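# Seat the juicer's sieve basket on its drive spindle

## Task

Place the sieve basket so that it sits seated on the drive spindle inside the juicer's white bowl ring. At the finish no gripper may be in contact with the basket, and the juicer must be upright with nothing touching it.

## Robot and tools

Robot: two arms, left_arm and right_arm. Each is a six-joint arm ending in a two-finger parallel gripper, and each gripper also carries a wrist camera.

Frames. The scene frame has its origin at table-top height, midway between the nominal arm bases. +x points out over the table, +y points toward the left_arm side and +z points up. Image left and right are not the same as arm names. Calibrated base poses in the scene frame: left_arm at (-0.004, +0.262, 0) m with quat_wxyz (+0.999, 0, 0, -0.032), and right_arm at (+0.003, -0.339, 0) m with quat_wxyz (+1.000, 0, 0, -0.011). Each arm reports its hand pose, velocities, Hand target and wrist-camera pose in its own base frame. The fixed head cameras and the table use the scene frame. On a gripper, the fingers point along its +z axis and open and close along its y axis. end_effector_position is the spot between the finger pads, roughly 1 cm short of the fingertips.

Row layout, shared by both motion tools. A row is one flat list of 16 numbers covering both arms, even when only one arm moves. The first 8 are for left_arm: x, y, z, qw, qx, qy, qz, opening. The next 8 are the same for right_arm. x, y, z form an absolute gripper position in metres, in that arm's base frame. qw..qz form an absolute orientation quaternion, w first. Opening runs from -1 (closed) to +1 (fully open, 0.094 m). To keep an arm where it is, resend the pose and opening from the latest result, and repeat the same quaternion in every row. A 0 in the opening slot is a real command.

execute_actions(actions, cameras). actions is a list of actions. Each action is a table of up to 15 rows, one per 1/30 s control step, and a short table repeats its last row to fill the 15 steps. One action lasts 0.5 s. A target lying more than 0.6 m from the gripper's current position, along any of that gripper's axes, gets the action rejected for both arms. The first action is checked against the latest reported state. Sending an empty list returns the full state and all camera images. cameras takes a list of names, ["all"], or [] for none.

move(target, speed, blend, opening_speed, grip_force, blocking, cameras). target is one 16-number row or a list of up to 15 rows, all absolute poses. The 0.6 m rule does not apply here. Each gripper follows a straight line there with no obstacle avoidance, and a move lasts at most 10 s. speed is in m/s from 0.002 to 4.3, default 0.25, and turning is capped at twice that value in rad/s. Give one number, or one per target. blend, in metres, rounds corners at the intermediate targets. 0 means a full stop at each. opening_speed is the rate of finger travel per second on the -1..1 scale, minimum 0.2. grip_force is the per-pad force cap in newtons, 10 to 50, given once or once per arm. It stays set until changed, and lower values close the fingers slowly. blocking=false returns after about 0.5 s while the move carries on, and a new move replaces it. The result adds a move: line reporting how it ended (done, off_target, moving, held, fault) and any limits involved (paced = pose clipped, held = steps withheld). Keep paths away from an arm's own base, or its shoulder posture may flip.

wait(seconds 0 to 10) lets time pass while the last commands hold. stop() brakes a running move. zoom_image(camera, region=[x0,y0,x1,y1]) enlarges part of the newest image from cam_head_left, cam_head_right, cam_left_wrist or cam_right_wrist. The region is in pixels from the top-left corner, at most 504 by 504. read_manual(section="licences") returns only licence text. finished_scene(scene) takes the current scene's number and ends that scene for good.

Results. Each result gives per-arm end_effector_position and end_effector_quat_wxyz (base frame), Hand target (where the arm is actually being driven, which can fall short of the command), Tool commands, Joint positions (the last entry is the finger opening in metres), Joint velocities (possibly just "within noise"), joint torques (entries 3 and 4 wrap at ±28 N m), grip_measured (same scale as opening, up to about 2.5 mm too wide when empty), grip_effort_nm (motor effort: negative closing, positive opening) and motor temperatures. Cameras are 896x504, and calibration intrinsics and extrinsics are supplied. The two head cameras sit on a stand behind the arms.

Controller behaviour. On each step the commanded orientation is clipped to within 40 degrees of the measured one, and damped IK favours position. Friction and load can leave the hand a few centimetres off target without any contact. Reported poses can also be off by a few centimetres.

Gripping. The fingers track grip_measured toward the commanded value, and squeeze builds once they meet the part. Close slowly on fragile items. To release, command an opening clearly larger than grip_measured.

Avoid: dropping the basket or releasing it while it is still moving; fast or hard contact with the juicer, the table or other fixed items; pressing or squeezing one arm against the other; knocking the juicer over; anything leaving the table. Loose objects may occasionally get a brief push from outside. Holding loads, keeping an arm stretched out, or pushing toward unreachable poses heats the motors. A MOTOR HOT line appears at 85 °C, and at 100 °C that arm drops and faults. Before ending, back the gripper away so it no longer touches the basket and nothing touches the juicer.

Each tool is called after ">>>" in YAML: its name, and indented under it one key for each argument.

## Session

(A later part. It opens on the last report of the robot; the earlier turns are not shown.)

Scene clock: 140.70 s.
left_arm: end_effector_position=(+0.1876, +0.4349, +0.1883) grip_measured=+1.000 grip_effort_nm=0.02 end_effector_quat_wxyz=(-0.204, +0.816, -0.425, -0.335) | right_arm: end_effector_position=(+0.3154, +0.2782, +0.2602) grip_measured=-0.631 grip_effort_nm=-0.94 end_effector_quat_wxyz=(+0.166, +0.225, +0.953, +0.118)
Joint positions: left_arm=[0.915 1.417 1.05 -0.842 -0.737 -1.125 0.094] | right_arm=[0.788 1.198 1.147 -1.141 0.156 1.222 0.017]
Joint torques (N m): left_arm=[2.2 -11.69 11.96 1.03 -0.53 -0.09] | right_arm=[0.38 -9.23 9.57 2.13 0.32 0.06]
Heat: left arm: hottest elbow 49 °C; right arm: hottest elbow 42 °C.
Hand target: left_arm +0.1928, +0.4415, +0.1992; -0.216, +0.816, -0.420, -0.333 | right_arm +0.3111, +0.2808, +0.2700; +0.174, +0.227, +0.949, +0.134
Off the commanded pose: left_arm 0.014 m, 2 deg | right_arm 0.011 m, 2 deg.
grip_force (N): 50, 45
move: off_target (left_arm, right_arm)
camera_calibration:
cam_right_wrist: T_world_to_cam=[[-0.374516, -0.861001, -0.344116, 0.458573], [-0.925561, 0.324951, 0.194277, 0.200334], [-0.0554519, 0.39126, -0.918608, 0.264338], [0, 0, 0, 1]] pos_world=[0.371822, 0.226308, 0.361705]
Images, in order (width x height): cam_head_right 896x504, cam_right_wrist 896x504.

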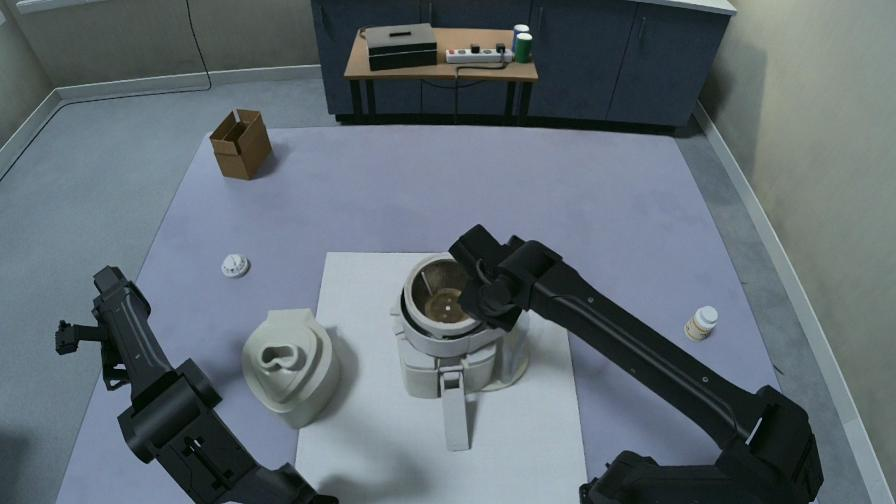

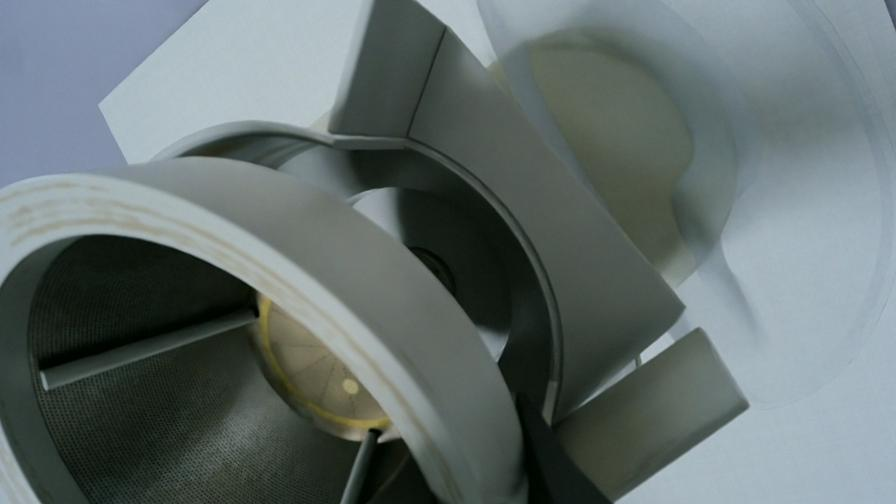

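>>> move:
  target: [0.1929,0.4418,0.1992,-0.216,0.816,-0.420,-0.333,1,0.300,0.287,0.266,0.1743,0.2267,0.9487,0.1342,-1]
  speed: 0.15
  cameras: ["cam_head_right","cam_right_wrist"]

>>> zoom_image:
  camera: "cam_head_right"
  region: [380, 240, 540, 380]

Scene clock: 147.80 s.
left_arm: end_effector_position=(+0.1876, +0.4349, +0.1883) grip_measured=+1.000 grip_effort_nm=0.02 end_effector_quat_wxyz=(-0.204, +0.816, -0.425, -0.335) | right_arm: end_effector_position=(+0.3050, +0.2848, +0.2599) grip_measured=-0.631 grip_effort_nm=-0.93 end_effector_quat_wxyz=(+0.168, +0.225, +0.952, +0.120)
Joint positions: left_arm=[0.915 1.417 1.05 -0.842 -0.737 -1.125 0.094] | right_arm=[0.824 1.188 1.137 -1.138 0.172 1.255 0.017]
Joint torques (N m): left_arm=[2.2 -11.4 11.73 1.02 -0.5 -0.04] | right_arm=[0.5 -8.7 9.31 1.95 0.29 0.08]
Heat: left arm: hottest elbow 50 °C; right arm: hottest elbow 42 °C.
Hand target: left_arm +0.1928, +0.4415, +0.1992; -0.216, +0.816, -0.420, -0.333 | right_arm +0.3000, +0.2869, +0.2660; +0.174, +0.227, +0.949, +0.134
Off the commanded pose: left_arm 0.014 m, 2 deg | right_arm 0.008 m, 2 deg.
grip_force (N): 50, 45
move: off_target (left_arm)
camera_calibration:
cam_right_wrist: T_world_to_cam=[[-0.372707, -0.85936, -0.350129, 0.460888], [-0.926657, 0.324772, 0.189289, 0.190385], [-0.0489549, 0.394999, -0.917376, 0.25757], [0, 0, 0, 1]] pos_world=[0.360807, 0.232497, 0.361621]
Images, in order (width x height): cam_head_right 896x504, cam_right_wrist 896x504.

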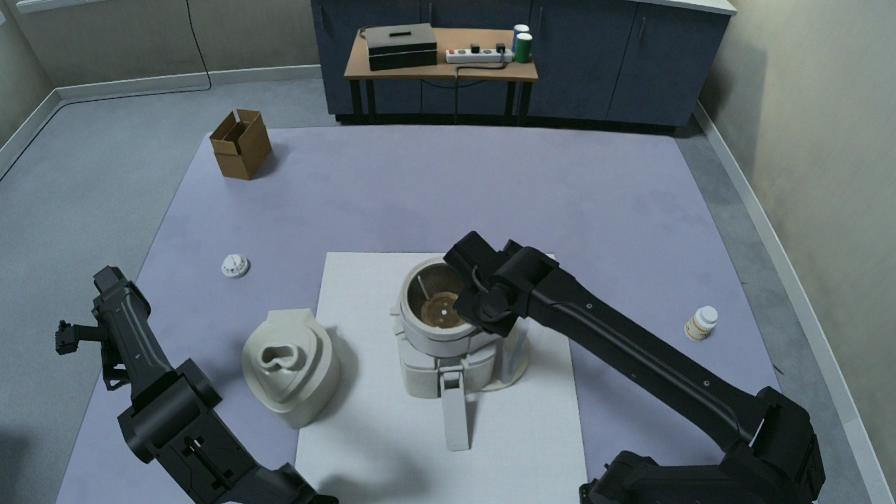

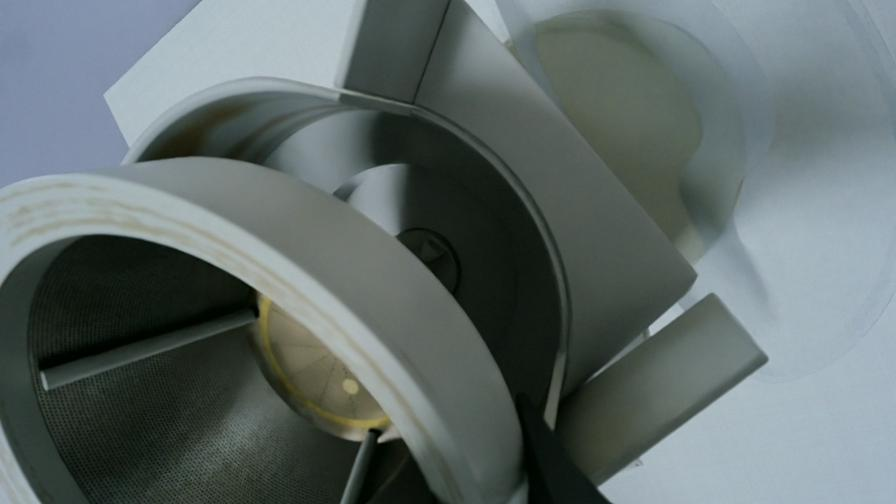

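Scaled by 3.150 from the camera's 896x504 image, which has a finer 1280x720 frame.

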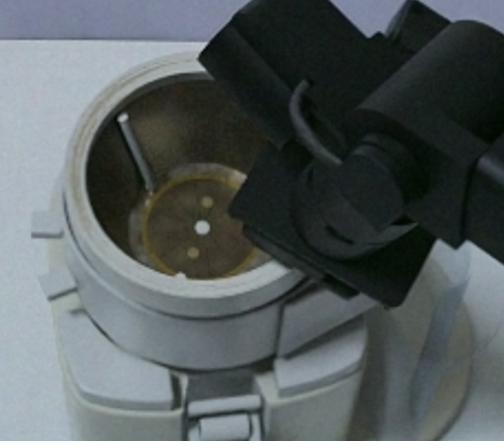

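>>> move:
  target: [0.1929,0.4418,0.1992,-0.216,0.816,-0.420,-0.333,1,0.307,0.284,0.260,0.1743,0.2267,0.9487,0.1342,-1]
  speed: 0.15
  cameras: ["cam_head_right","cam_right_wrist"]

>>> zoom_image:
  camera: "cam_head_right"
  region: [380, 240, 540, 380]

Scene clock: 154.83 s.
left_arm: end_effector_position=(+0.1876, +0.4349, +0.1883) grip_measured=+1.000 grip_effort_nm=0.02 end_effector_quat_wxyz=(-0.204, +0.816, -0.425, -0.335) | right_arm: end_effector_position=(+0.3061, +0.2867, +0.2571) grip_measured=-0.631 grip_effort_nm=-0.94 end_effector_quat_wxyz=(+0.169, +0.225, +0.951, +0.125)
Joint positions: left_arm=[0.915 1.417 1.05 -0.842 -0.737 -1.125 0.094] | right_arm=[0.824 1.188 1.127 -1.119 0.169 1.255 0.017]
Joint torques (N m): left_arm=[1.38 -12.04 11.82 1.16 -0.49 -0.05] | right_arm=[-1.03 -8.18 9.24 2.21 0.14 -0.11]
Heat: left arm: hottest elbow 50 °C; right arm: hottest elbow 42 °C.
Hand target: left_arm +0.1928, +0.4415, +0.1992; -0.216, +0.816, -0.420, -0.333 | right_arm +0.3070, +0.2841, +0.2600; +0.174, +0.227, +0.949, +0.134
Off the commanded pose: left_arm 0.014 m, 2 deg | right_arm 0.004 m, 1 deg.
grip_force (N): 50, 45
move: off_target (left_arm)
camera_calibration:
cam_right_wrist: T_world_to_cam=[[-0.370333, -0.856375, -0.359827, 0.462792], [-0.927806, 0.322232, 0.187997, 0.192667], [-0.045048, 0.403471, -0.913883, 0.249741], [0, 0, 0, 1]] pos_world=[0.361396, 0.233477, 0.358538]
Images, in order (width x height): cam_head_right 896x504, cam_right_wrist 896x504.

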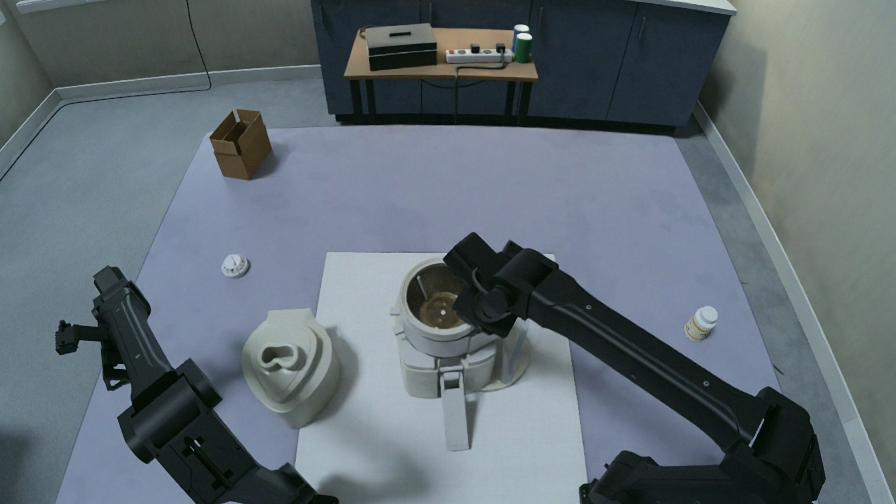

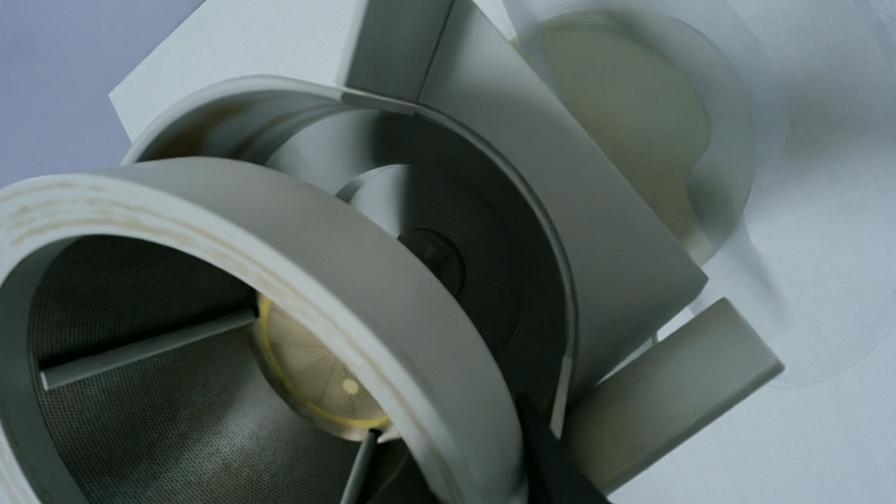

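Scaled by 3.150 from the camera's 896x504 image, which has a finer 1280x720 frame.

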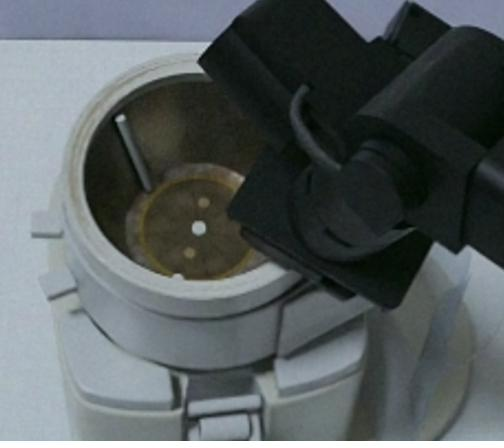

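>>> move:
  target: [0.1929,0.4418,0.1992,-0.216,0.816,-0.420,-0.333,1,0.314,0.278,0.262,0.1743,0.2267,0.9487,0.1342,-1]
  speed: 0.15
  cameras: ["cam_head_right","cam_right_wrist"]

>>> zoom_image:
  camera: "cam_head_right"
  region: [380, 240, 540, 380]

Scene clock: 160.80 s.
left_arm: end_effector_position=(+0.1876, +0.4349, +0.1883) grip_measured=+1.000 grip_effort_nm=0.02 end_effector_quat_wxyz=(-0.204, +0.816, -0.425, -0.335) | right_arm: end_effector_position=(+0.3088, +0.2844, +0.2568) grip_measured=-0.631 grip_effort_nm=-0.93 end_effector_quat_wxyz=(+0.166, +0.223, +0.952, +0.127)
Joint positions: left_arm=[0.915 1.417 1.05 -0.842 -0.737 -1.125 0.094] | right_arm=[0.809 1.188 1.127 -1.116 0.154 1.238 0.017]
Joint torques (N m): left_arm=[1.49 -11.11 12.03 0.92 -0.5 -0.02] | right_arm=[-2.14 -8.06 9.66 2.04 0.27 -0.2]
Heat: left arm: hottest elbow 50 °C; right arm: hottest elbow 42 °C.
Hand target: left_arm +0.1928, +0.4415, +0.1992; -0.216, +0.816, -0.420, -0.333 | right_arm +0.3138, +0.2781, +0.2618; +0.174, +0.227, +0.949, +0.134
Off the commanded pose: left_arm 0.014 m, 2 deg | right_arm 0.010 m, 1 deg.
grip_force (N): 50, 45
move: off_target (left_arm)
camera_calibration:
cam_right_wrist: T_world_to_cam=[[-0.367008, -0.857194, -0.361282, 0.461316], [-0.928738, 0.315759, 0.194274, 0.196621], [-0.0524524, 0.406836, -0.911994, 0.25139], [0, 0, 0, 1]] pos_world=[0.365102, 0.231078, 0.357733]
Images, in order (width x height): cam_head_right 896x504, cam_right_wrist 896x504.

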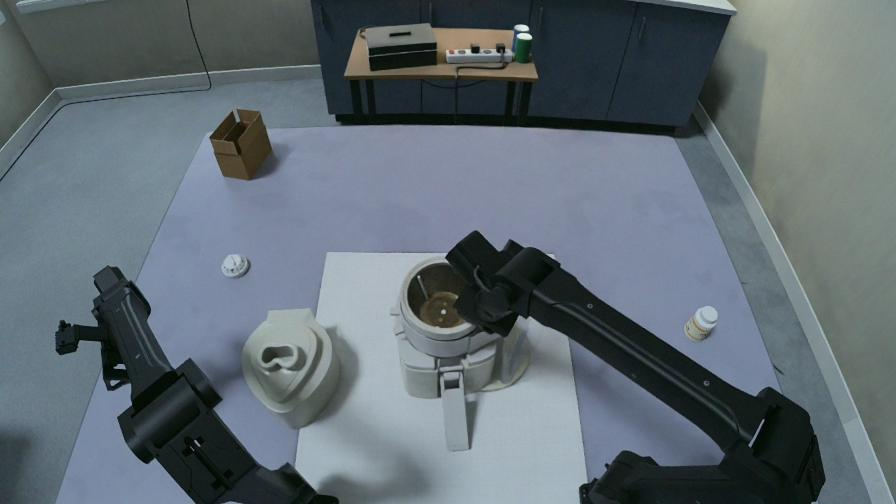

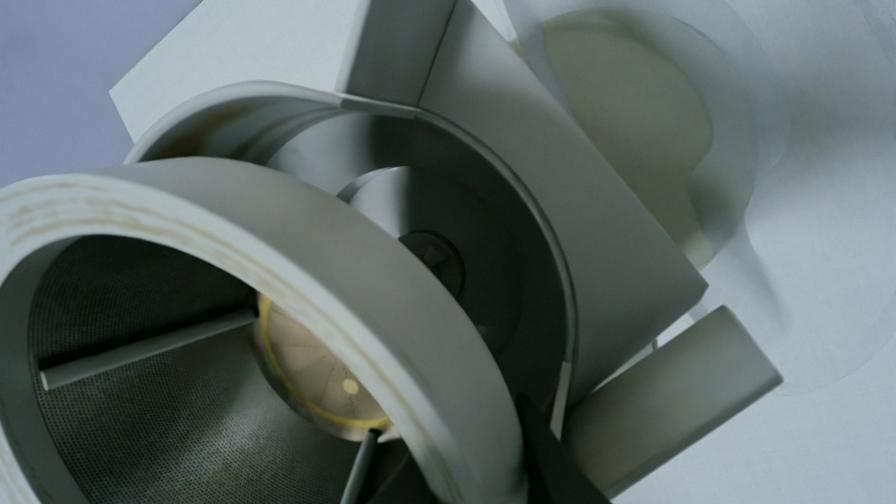

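Scaled by 3.150 from the camera's 896x504 image, which has a finer 1280x720 frame.

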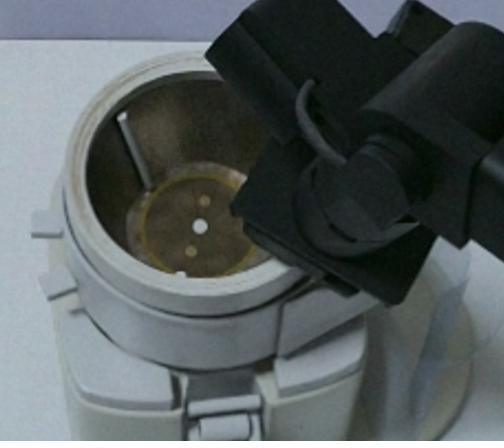

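>>> move:
  target: [0.1929,0.4418,0.1992,-0.216,0.816,-0.420,-0.333,1,0.312,0.272,0.262,0.1812,0.2306,0.9403,0.1718,-1]
  speed: 0.15
  cameras: ["cam_head_right","cam_right_wrist"]

>>> zoom_image:
  camera: "cam_head_right"
  region: [380, 240, 540, 380]

Scene clock: 186.07 s.
left_arm: end_effector_position=(+0.1876, +0.4349, +0.1883) grip_measured=+1.000 grip_effort_nm=0.02 end_effector_quat_wxyz=(-0.204, +0.816, -0.425, -0.335) | right_arm: end_effector_position=(+0.3100, +0.2810, +0.2599) grip_measured=-0.632 grip_effort_nm=-0.93 end_effector_quat_wxyz=(+0.175, +0.228, +0.943, +0.168)
Joint positions: left_arm=[0.915 1.417 1.05 -0.842 -0.737 -1.125 0.094] | right_arm=[0.787 1.135 1.074 -1.033 0.12 1.232 0.017]
Joint torques (N m): left_arm=[0.91 -11.63 11.89 0.95 -0.52 -0.08] | right_arm=[-2.2 -7.88 9.01 1.95 0.17 -0.2]
Heat: left arm: hottest elbow 50 °C; right arm: hottest elbow 42 °C.
Hand target: left_arm +0.1928, +0.4415, +0.1992; -0.216, +0.816, -0.420, -0.333 | right_arm +0.3119, +0.2722, +0.2619; +0.181, +0.231, +0.940, +0.172
Off the commanded pose: left_arm 0.014 m, 2 deg | right_arm 0.009 m, 1 deg.
grip_force (N): 50, 45
move: off_target (left_arm)
camera_calibration:
cam_right_wrist: T_world_to_cam=[[-0.353145, -0.825372, -0.440509, 0.467372], [-0.935377, 0.301956, 0.1841, 0.206717], [-0.0189362, 0.477056, -0.878669, 0.216848], [0, 0, 0, 1]] pos_world=[0.362515, 0.219888, 0.358363]
Images, in order (width x height): cam_head_right 896x504, cam_right_wrist 896x504.

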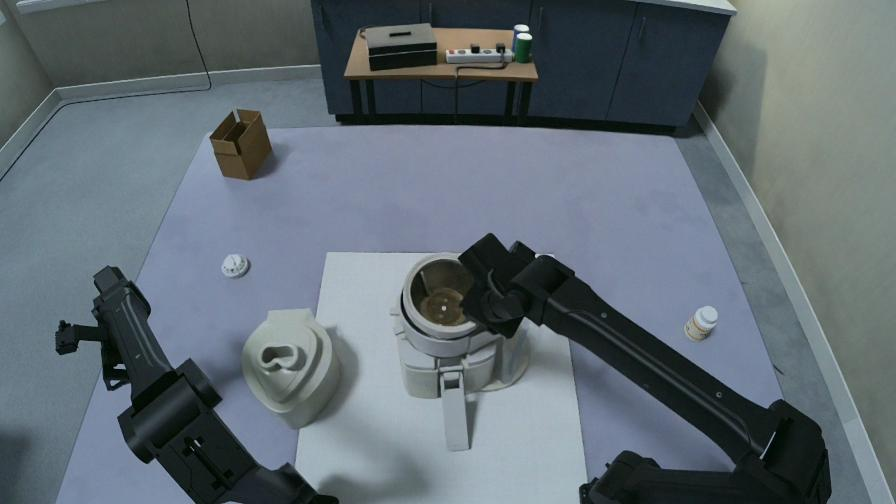

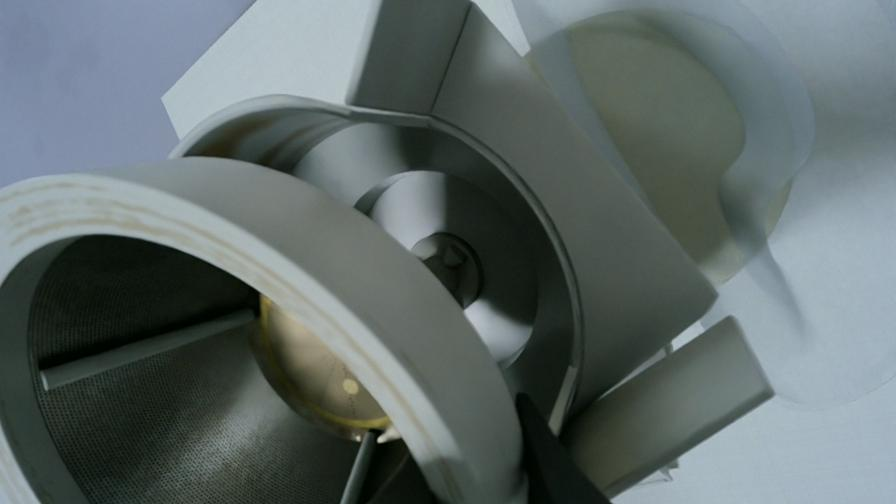

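Scaled by 3.150 from the camera's 896x504 image, which has a finer 1280x720 frame.

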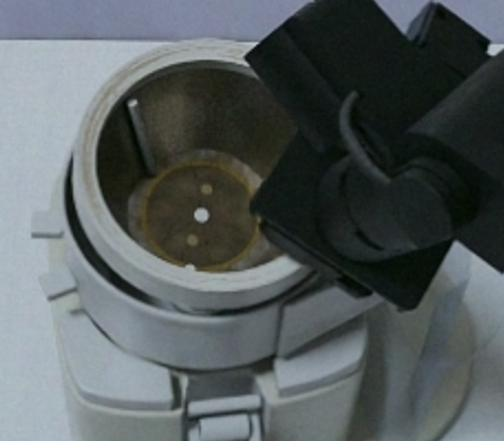

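>>> move:
  target: [0.1929,0.4418,0.1992,-0.216,0.816,-0.420,-0.333,1,0.308,0.274,0.233,0.1812,0.2306,0.9403,0.1718,-1]
  speed: 0.08
  cameras: ["cam_head_right","cam_right_wrist"]

>>> zoom_image:
  camera: "cam_head_right"
  region: [380, 240, 540, 380]

Scene clock: 191.57 s.
left_arm: end_effector_position=(+0.1876, +0.4349, +0.1883) grip_measured=+1.000 grip_effort_nm=0.02 end_effector_quat_wxyz=(-0.204, +0.816, -0.425, -0.335) | right_arm: end_effector_position=(+0.3132, +0.2838, +0.2545) grip_measured=-0.632 grip_effort_nm=-0.93 end_effector_quat_wxyz=(+0.191, +0.227, +0.935, +0.193)
Joint positions: left_arm=[0.915 1.417 1.05 -0.842 -0.737 -1.125 0.094] | right_arm=[0.787 1.112 1.024 -0.944 0.122 1.231 0.017]
Joint torques (N m): left_arm=[1.49 -12.16 11.86 0.87 -0.51 -0.05] | right_arm=[-1.14 -5.95 7.24 1.31 0.35 -0.12]
Heat: left arm: hottest elbow 50 °C; right arm: hottest elbow 42 °C.
Hand target: left_arm +0.1928, +0.4415, +0.1992; -0.216, +0.816, -0.420, -0.333 | right_arm +0.3078, +0.2739, +0.2335; +0.181, +0.231, +0.940, +0.172
Off the commanded pose: left_arm 0.014 m, 2 deg | right_arm 0.024 m, 3 deg.
grip_force (N): 50, 45
move: off_target (left_arm, right_arm)
camera_calibration:
cam_right_wrist: T_world_to_cam=[[-0.332325, -0.805591, -0.490493, 0.468924], [-0.942955, 0.294747, 0.154787, 0.221644], [0.0198764, 0.513953, -0.857588, 0.1828], [0, 0, 0, 1]] pos_world=[0.361202, 0.218481, 0.352464]
Images, in order (width x height): cam_head_right 896x504, cam_right_wrist 896x504.

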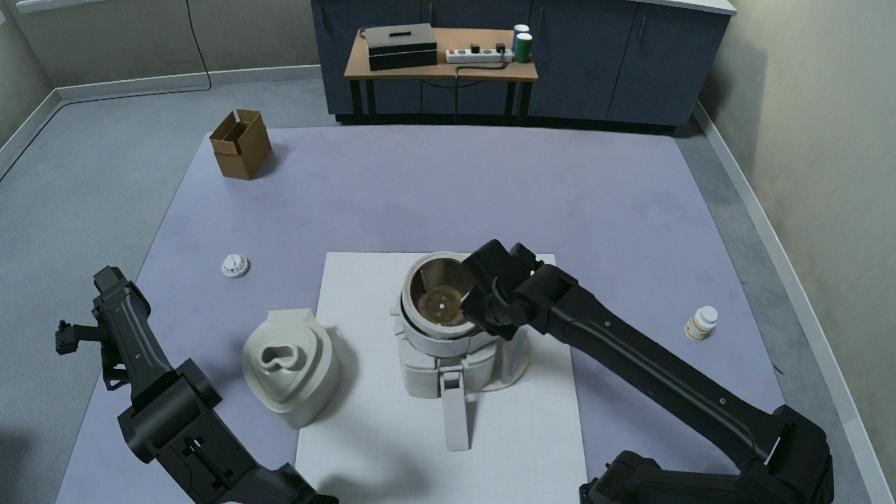

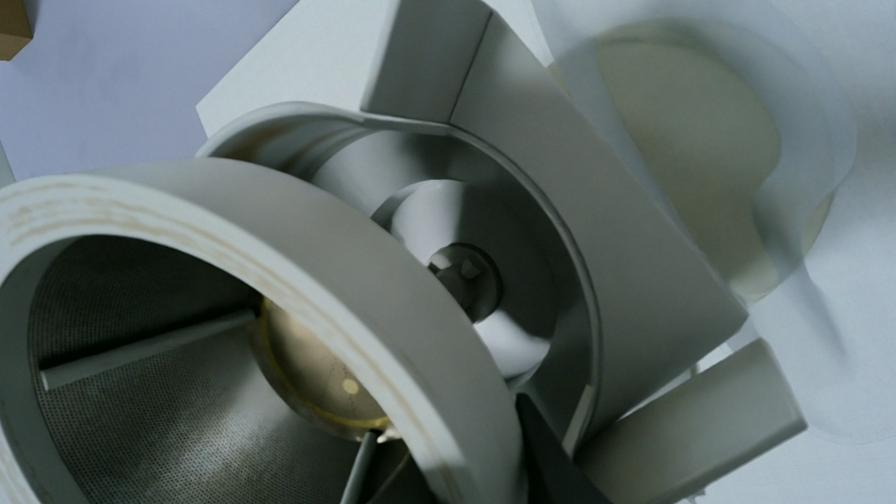

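Scaled by 3.150 from the camera's 896x504 image, which has a finer 1280x720 frame.

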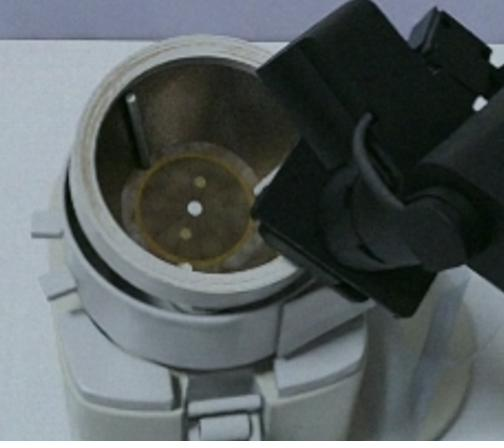

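>>> move:
  target:
    - [0.1929,0.4418,0.1992,-0.216,0.816,-0.420,-0.333,1,0.309,0.276,0.29,0.1775,0.2285,0.9453,0.1509,-1]
    - [0.1929,0.4418,0.1992,-0.216,0.816,-0.420,-0.333,1,0.306,0.276,0.262,0.1775,0.2285,0.9453,0.1509,-1]
  speed: 0.12
  blend: [0.005,0]
  cameras: ["cam_head_right","cam_right_wrist"]

>>> zoom_image:
  camera: "cam_head_right"
  region: [380, 240, 540, 380]

Scene clock: 209.27 s.
left_arm: end_effector_position=(+0.1876, +0.4349, +0.1883) grip_measured=+1.000 grip_effort_nm=0.02 end_effector_quat_wxyz=(-0.204, +0.816, -0.425, -0.335) | right_arm: end_effector_position=(+0.3044, +0.2713, +0.2579) grip_measured=-0.632 grip_effort_nm=-0.93 end_effector_quat_wxyz=(+0.173, +0.228, +0.947, +0.147)
Joint positions: left_arm=[0.915 1.417 1.05 -0.842 -0.737 -1.125 0.094] | right_arm=[0.789 1.129 1.074 -1.079 0.141 1.231 0.017]
Joint torques (N m): left_arm=[1.79 -11.16 11.86 1.01 -0.5 -0.06] | right_arm=[-0.21 -6.01 11.12 1.74 0.44 -0.01]
Heat: left arm: hottest elbow 51 °C; right arm: hottest elbow 40 °C.
Hand target: left_arm +0.1928, +0.4415, +0.1992; -0.216, +0.816, -0.420, -0.333 | right_arm +0.3059, +0.2759, +0.2620; +0.177, +0.228, +0.945, +0.151
Off the commanded pose: left_arm 0.014 m, 2 deg | right_arm 0.006 m, 1 deg.
grip_force (N): 50, 45
move: off_target (left_arm)
camera_calibration:
cam_right_wrist: T_world_to_cam=[[-0.364654, -0.84044, -0.40086, 0.453839], [-0.930706, 0.315781, 0.184578, 0.199407], [-0.0285429, 0.440389, -0.897353, 0.237238], [0, 0, 0, 1]] pos_world=[0.357855, 0.213978, 0.358005]
Images, in order (width x height): cam_head_right 896x504, cam_right_wrist 896x504.

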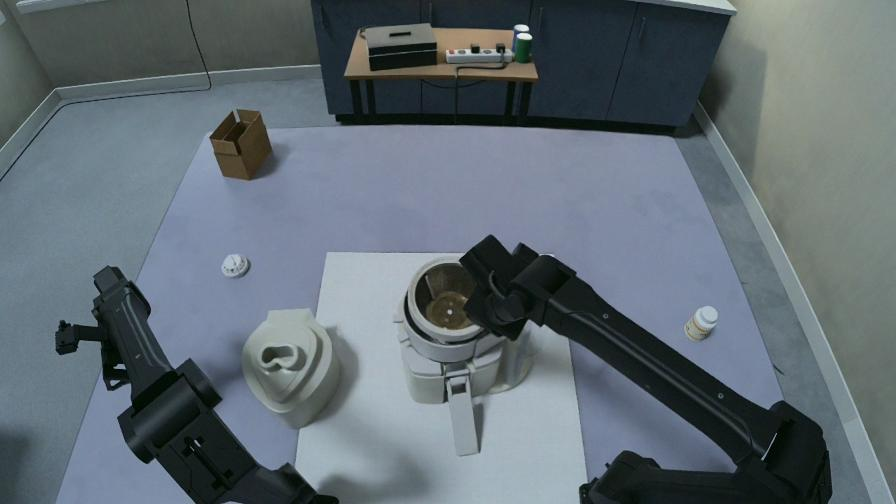

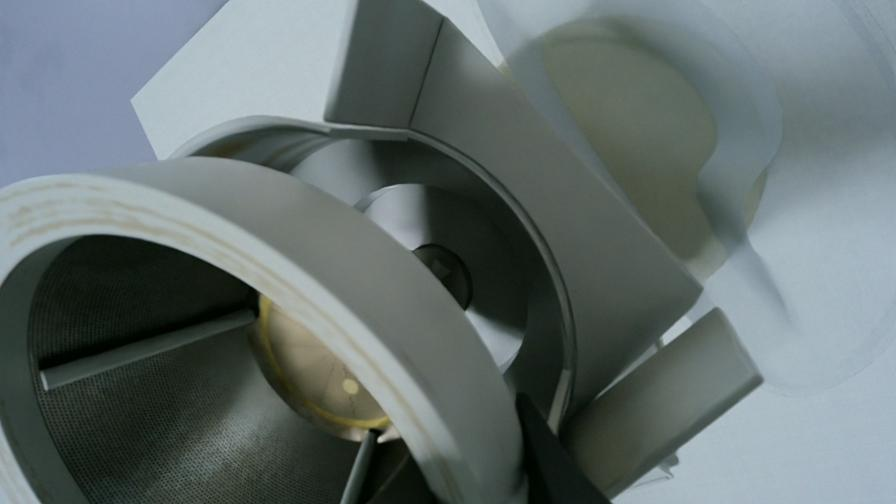

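Scaled by 3.150 from the camera's 896x504 image, which has a finer 1280x720 frame.

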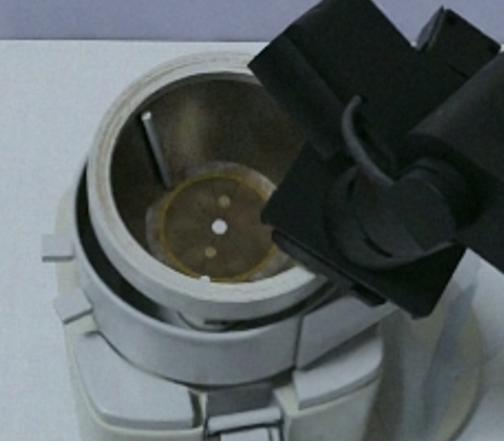

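>>> move:
  target: [0.1929,0.4418,0.1992,-0.216,0.816,-0.420,-0.333,1,0.312,0.274,0.40,0.1775,0.2285,0.9453,0.1509,-1]
  speed: 0.2
  cameras: ["cam_head_right"]

>>> zoom_image:
  camera: "cam_head_right"
  region: [380, 220, 540, 380]

>>> zoom_image:
  camera: "cam_head_right"
  region: [428, 312, 472, 350]

Scene clock: 221.67 s.
left_arm: end_effector_position=(+0.1876, +0.4349, +0.1883) grip_measured=+1.000 grip_effort_nm=0.02 end_effector_quat_wxyz=(-0.204, +0.816, -0.425, -0.335) | right_arm: end_effector_position=(+0.3031, +0.2699, +0.3582) grip_measured=-0.632 grip_effort_nm=-0.94 end_effector_quat_wxyz=(+0.156, +0.227, +0.954, +0.117)
Joint positions: left_arm=[0.915 1.417 1.05 -0.842 -0.737 -1.125 0.094] | right_arm=[0.789 1.188 1.401 -1.417 0.141 1.231 0.017]
Joint torques (N m): left_arm=[1.2 -11.16 11.58 0.81 -0.52 -0.06] | right_arm=[-1.2 -7.59 16.77 1.05 0.19 -0.17]
Heat: left arm: hottest elbow 51 °C; right arm: hottest elbow 42 °C.
Hand target: left_arm +0.1928, +0.4415, +0.1992; -0.216, +0.816, -0.420, -0.333 | right_arm +0.3100, +0.2722, +0.3992; +0.178, +0.229, +0.945, +0.151
Off the commanded pose: left_arm 0.014 m, 2 deg | right_arm 0.043 m, 5 deg.
grip_force (N): 50, 45
move: off_target (left_arm, right_arm)
Images, in order (width x height): cam_head_right 896x504.

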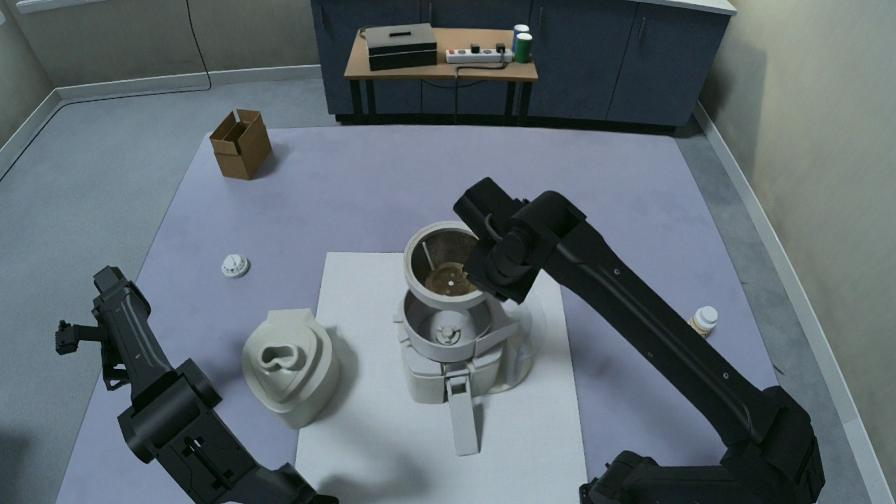

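Scaled by 3.150 from the camera's 896x504 image, which has a finer 1280x720 frame.

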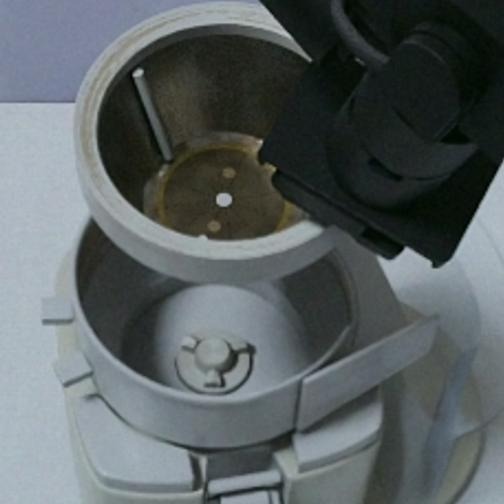

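Scaled by 11.455 from the camera's 896x504 image, which has a finer 1280x720 frame.

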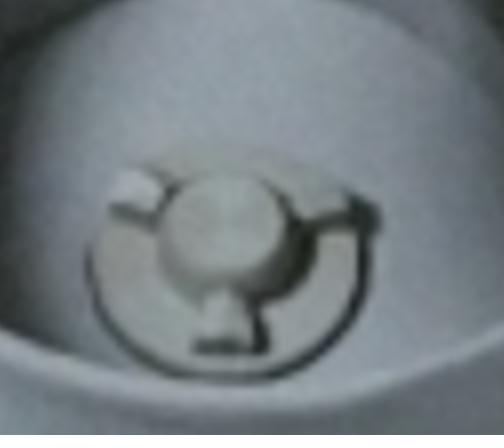

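>>> move:
  target: [0.1929,0.4418,0.1992,-0.216,0.816,-0.420,-0.333,1,0.2955,0.276,0.268,0.1775,0.2285,0.9453,0.1509,-1]
  speed: 0.15
  cameras: ["cam_head_right","cam_right_wrist"]

>>> zoom_image:
  camera: "cam_head_right"
  region: [380, 240, 540, 380]

Scene clock: 230.60 s.
left_arm: end_effector_position=(+0.1876, +0.4349, +0.1883) grip_measured=+1.000 grip_effort_nm=0.02 end_effector_quat_wxyz=(-0.204, +0.816, -0.425, -0.335) | right_arm: end_effector_position=(+0.2987, +0.2732, +0.2615) grip_measured=-0.632 grip_effort_nm=-0.93 end_effector_quat_wxyz=(+0.170, +0.227, +0.949, +0.136)
Joint positions: left_arm=[0.915 1.417 1.05 -0.842 -0.737 -1.125 0.094] | right_arm=[0.808 1.136 1.095 -1.118 0.153 1.244 0.017]
Joint torques (N m): left_arm=[2.02 -12.34 11.99 1.06 -0.52 -0.03] | right_arm=[0.44 -7.65 9.66 2.35 0.33 0.01]
Heat: left arm: hottest elbow 51 °C; right arm: hottest elbow 46 °C.
Hand target: left_arm +0.1928, +0.4415, +0.1992; -0.216, +0.816, -0.420, -0.333 | right_arm +0.2956, +0.2759, +0.2681; +0.177, +0.229, +0.945, +0.151
Off the commanded pose: left_arm 0.014 m, 2 deg | right_arm 0.008 m, 2 deg.
grip_force (N): 50, 45
move: off_target (left_arm)
camera_calibration:
cam_right_wrist: T_world_to_cam=[[-0.368291, -0.848939, -0.379031, 0.452466], [-0.928848, 0.318421, 0.189341, 0.190365], [-0.0400476, 0.421795, -0.905806, 0.250287], [0, 0, 0, 1]] pos_world=[0.353483, 0.21793, 0.362166]
Images, in order (width x height): cam_head_right 896x504, cam_right_wrist 896x504.

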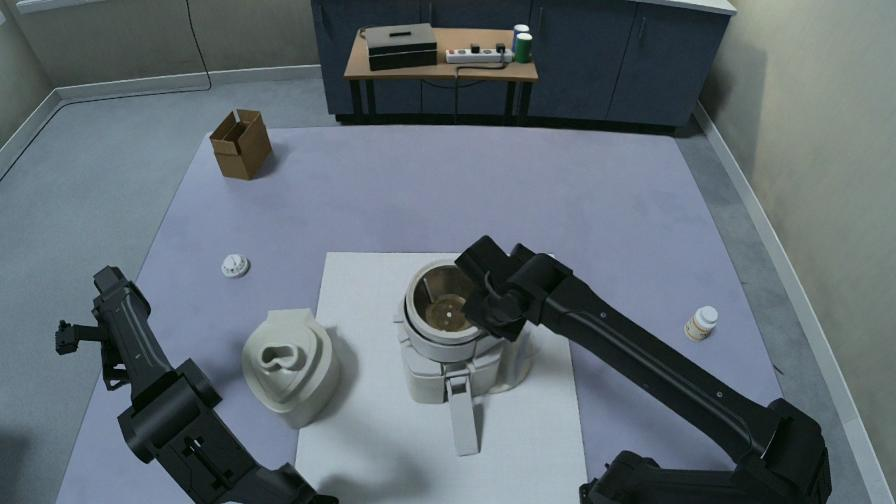

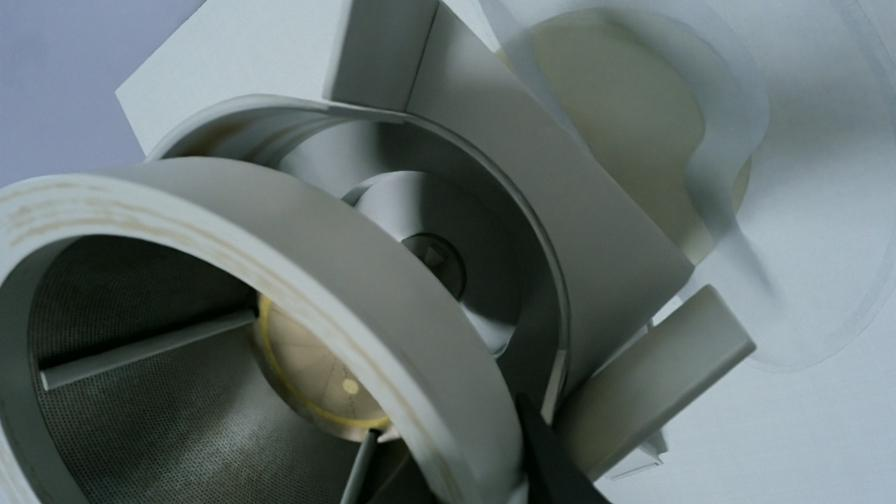

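Scaled by 3.150 from the camera's 896x504 image, which has a finer 1280x720 frame.

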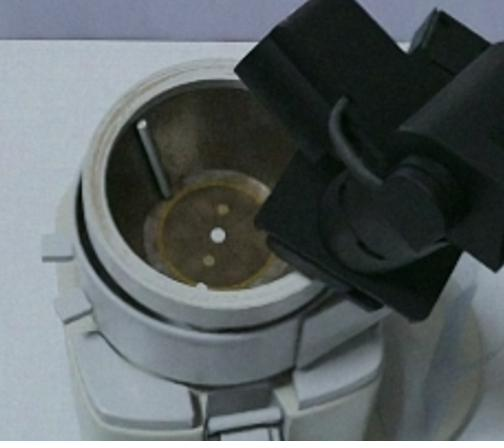

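>>> move:
  target: [0.1929,0.4418,0.1992,-0.216,0.816,-0.420,-0.333,1,0.295,0.276,0.238,0.1775,0.2285,0.9453,0.1509,-1]
  speed: 0.08
  cameras: ["cam_head_right","cam_right_wrist"]

>>> zoom_image:
  camera: "cam_head_right"
  region: [380, 240, 540, 380]

Scene clock: 235.40 s.
left_arm: end_effector_position=(+0.1876, +0.4349, +0.1883) grip_measured=+1.000 grip_effort_nm=0.02 end_effector_quat_wxyz=(-0.204, +0.816, -0.425, -0.335) | right_arm: end_effector_position=(+0.3030, +0.2796, +0.2507) grip_measured=-0.632 grip_effort_nm=-0.93 end_effector_quat_wxyz=(+0.184, +0.228, +0.943, +0.161)
Joint positions: left_arm=[0.915 1.417 1.05 -0.842 -0.737 -1.125 0.094] | right_arm=[0.811 1.123 1.041 -1.018 0.154 1.248 0.017]
Joint torques (N m): left_arm=[0.85 -10.64 11.95 1.11 -0.5 -0.03] | right_arm=[0.09 -6.59 7.66 1.54 0.38 0.05]
Heat: left arm: hottest elbow 51 °C; right arm: hottest elbow 45 °C.
Hand target: left_arm +0.1928, +0.4415, +0.1992; -0.216, +0.816, -0.420, -0.333 | right_arm +0.2951, +0.2759, +0.2382; +0.178, +0.228, +0.945, +0.151
Off the commanded pose: left_arm 0.014 m, 2 deg | right_arm 0.015 m, 1 deg.
grip_force (N): 50, 45
move: off_target (left_arm, right_arm)
camera_calibration:
cam_right_wrist: T_world_to_cam=[[-0.352669, -0.831063, -0.43007, 0.458481], [-0.935739, 0.311131, 0.166104, 0.20433], [-0.00423438, 0.461012, -0.887384, 0.211556], [0, 0, 0, 1]] pos_world=[0.353787, 0.219923, 0.35097]
Images, in order (width x height): cam_head_right 896x504, cam_right_wrist 896x504.

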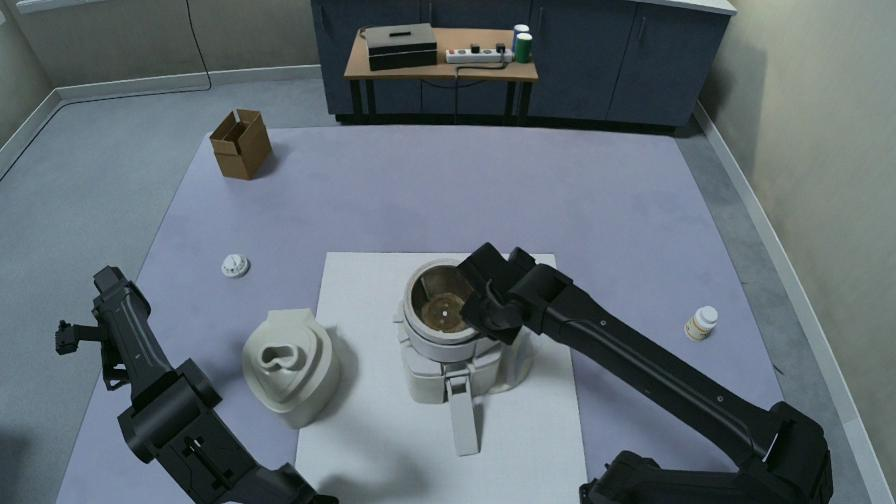

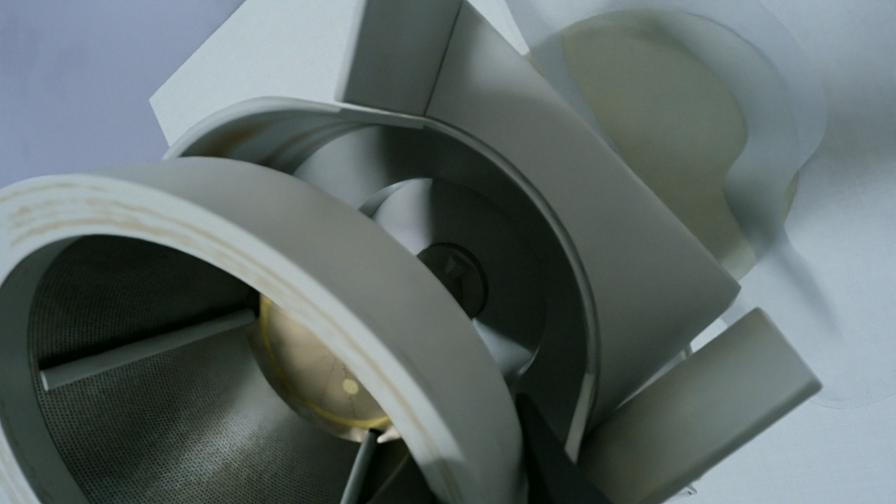

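Scaled by 3.150 from the camera's 896x504 image, which has a finer 1280x720 frame.

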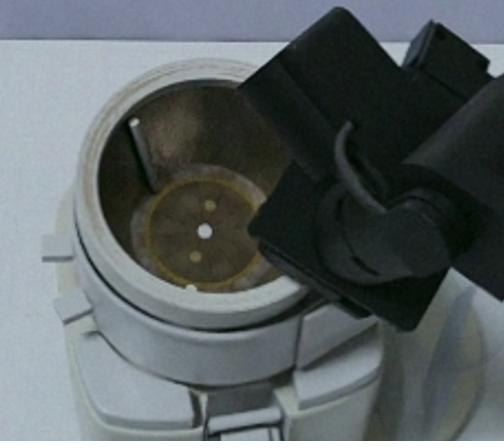

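>>> move:
  target:
    - [0.1929,0.4418,0.1992,-0.216,0.816,-0.420,-0.333,1,0.308,0.280,0.39,0.1775,0.2285,0.9453,0.1509,-1]
    - [0.1929,0.4418,0.1992,-0.216,0.816,-0.420,-0.333,1,0.374,-0.06,0.37,0.1256,-0.0579,0.9709,0.1962,-1]
    - [0.1929,0.4418,0.1992,-0.216,0.816,-0.420,-0.333,1,0.374,-0.084,0.105,0.1256,-0.0579,0.9709,0.1962,-1]
  speed: [0.15,0.3,0.18]
  blend: [0.03,0.05,0]
  cameras: ["cam_head_right","cam_right_wrist"]

>>> zoom_image:
  camera: "cam_head_right"
  region: [380, 250, 680, 410]

Scene clock: 265.03 s.
left_arm: end_effector_position=(+0.1876, +0.4349, +0.1883) grip_measured=+1.000 grip_effort_nm=0.02 end_effector_quat_wxyz=(-0.204, +0.816, -0.425, -0.335) | right_arm: end_effector_position=(+0.3722, -0.0798, +0.1027) grip_measured=-0.632 grip_effort_nm=-0.93 end_effector_quat_wxyz=(+0.114, -0.058, +0.972, +0.197)
Joint positions: left_arm=[0.915 1.417 1.05 -0.842 -0.737 -1.125 0.094] | right_arm=[-0.414 1.418 0.92 -1.046 -0.459 -0.526 0.017]
Joint torques (N m): left_arm=[1.38 -12.57 11.78 0.84 -0.5 0] | right_arm=[-1.85 -8.94 8.06 1.35 -0.69 -0.19]
Heat: left arm: hottest elbow 52 °C; right arm: hottest elbow 43 °C.
Hand target: left_arm +0.1928, +0.4415, +0.1992; -0.216, +0.816, -0.420, -0.333 | right_arm +0.3740, -0.0841, +0.1050; +0.126, -0.058, +0.971, +0.196
Off the commanded pose: left_arm 0.014 m, 2 deg | right_arm 0.005 m, 1 deg.
grip_force (N): 50, 45
move: off_target (left_arm)
camera_calibration:
cam_right_wrist: T_world_to_cam=[[0.163053, -0.895401, -0.414332, -0.0781322], [-0.944064, -0.263599, 0.198137, 0.359501], [-0.286629, 0.358849, -0.888297, 0.343254], [0, 0, 0, 1]] pos_world=[0.450518, -0.0983723, 0.201309]
Images, in order (width x height): cam_head_right 896x504, cam_right_wrist 896x504.

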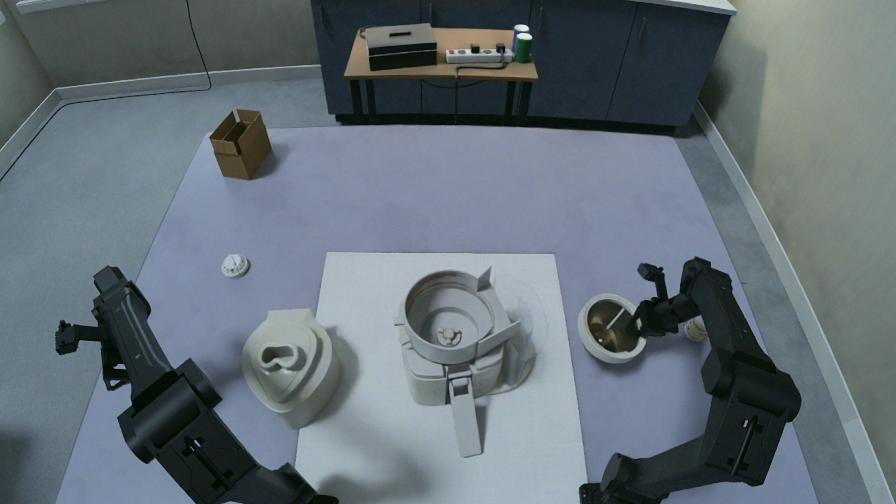

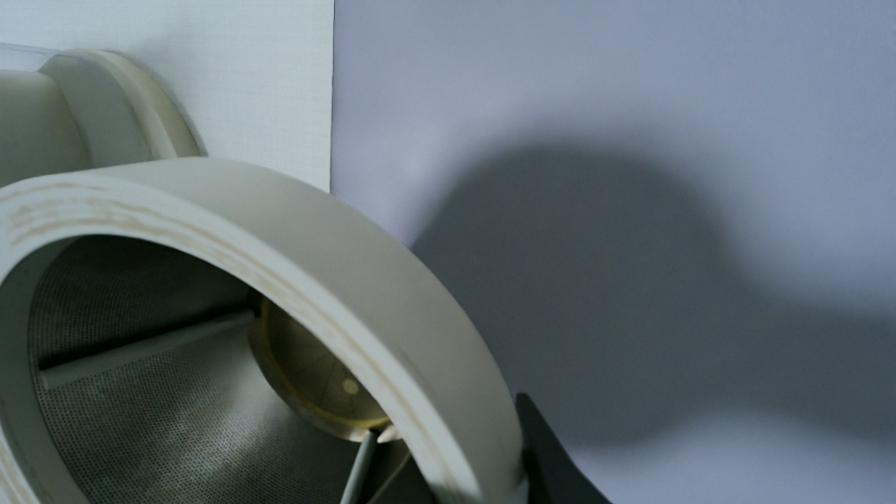

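Scaled by 1.680 from the camera's 896x504 image, which has a finer 1280x720 frame.

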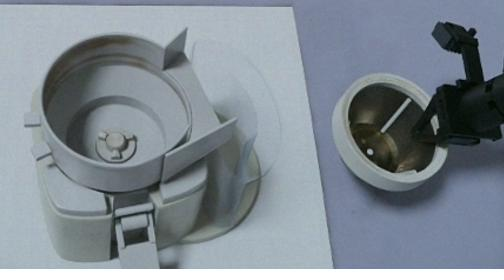

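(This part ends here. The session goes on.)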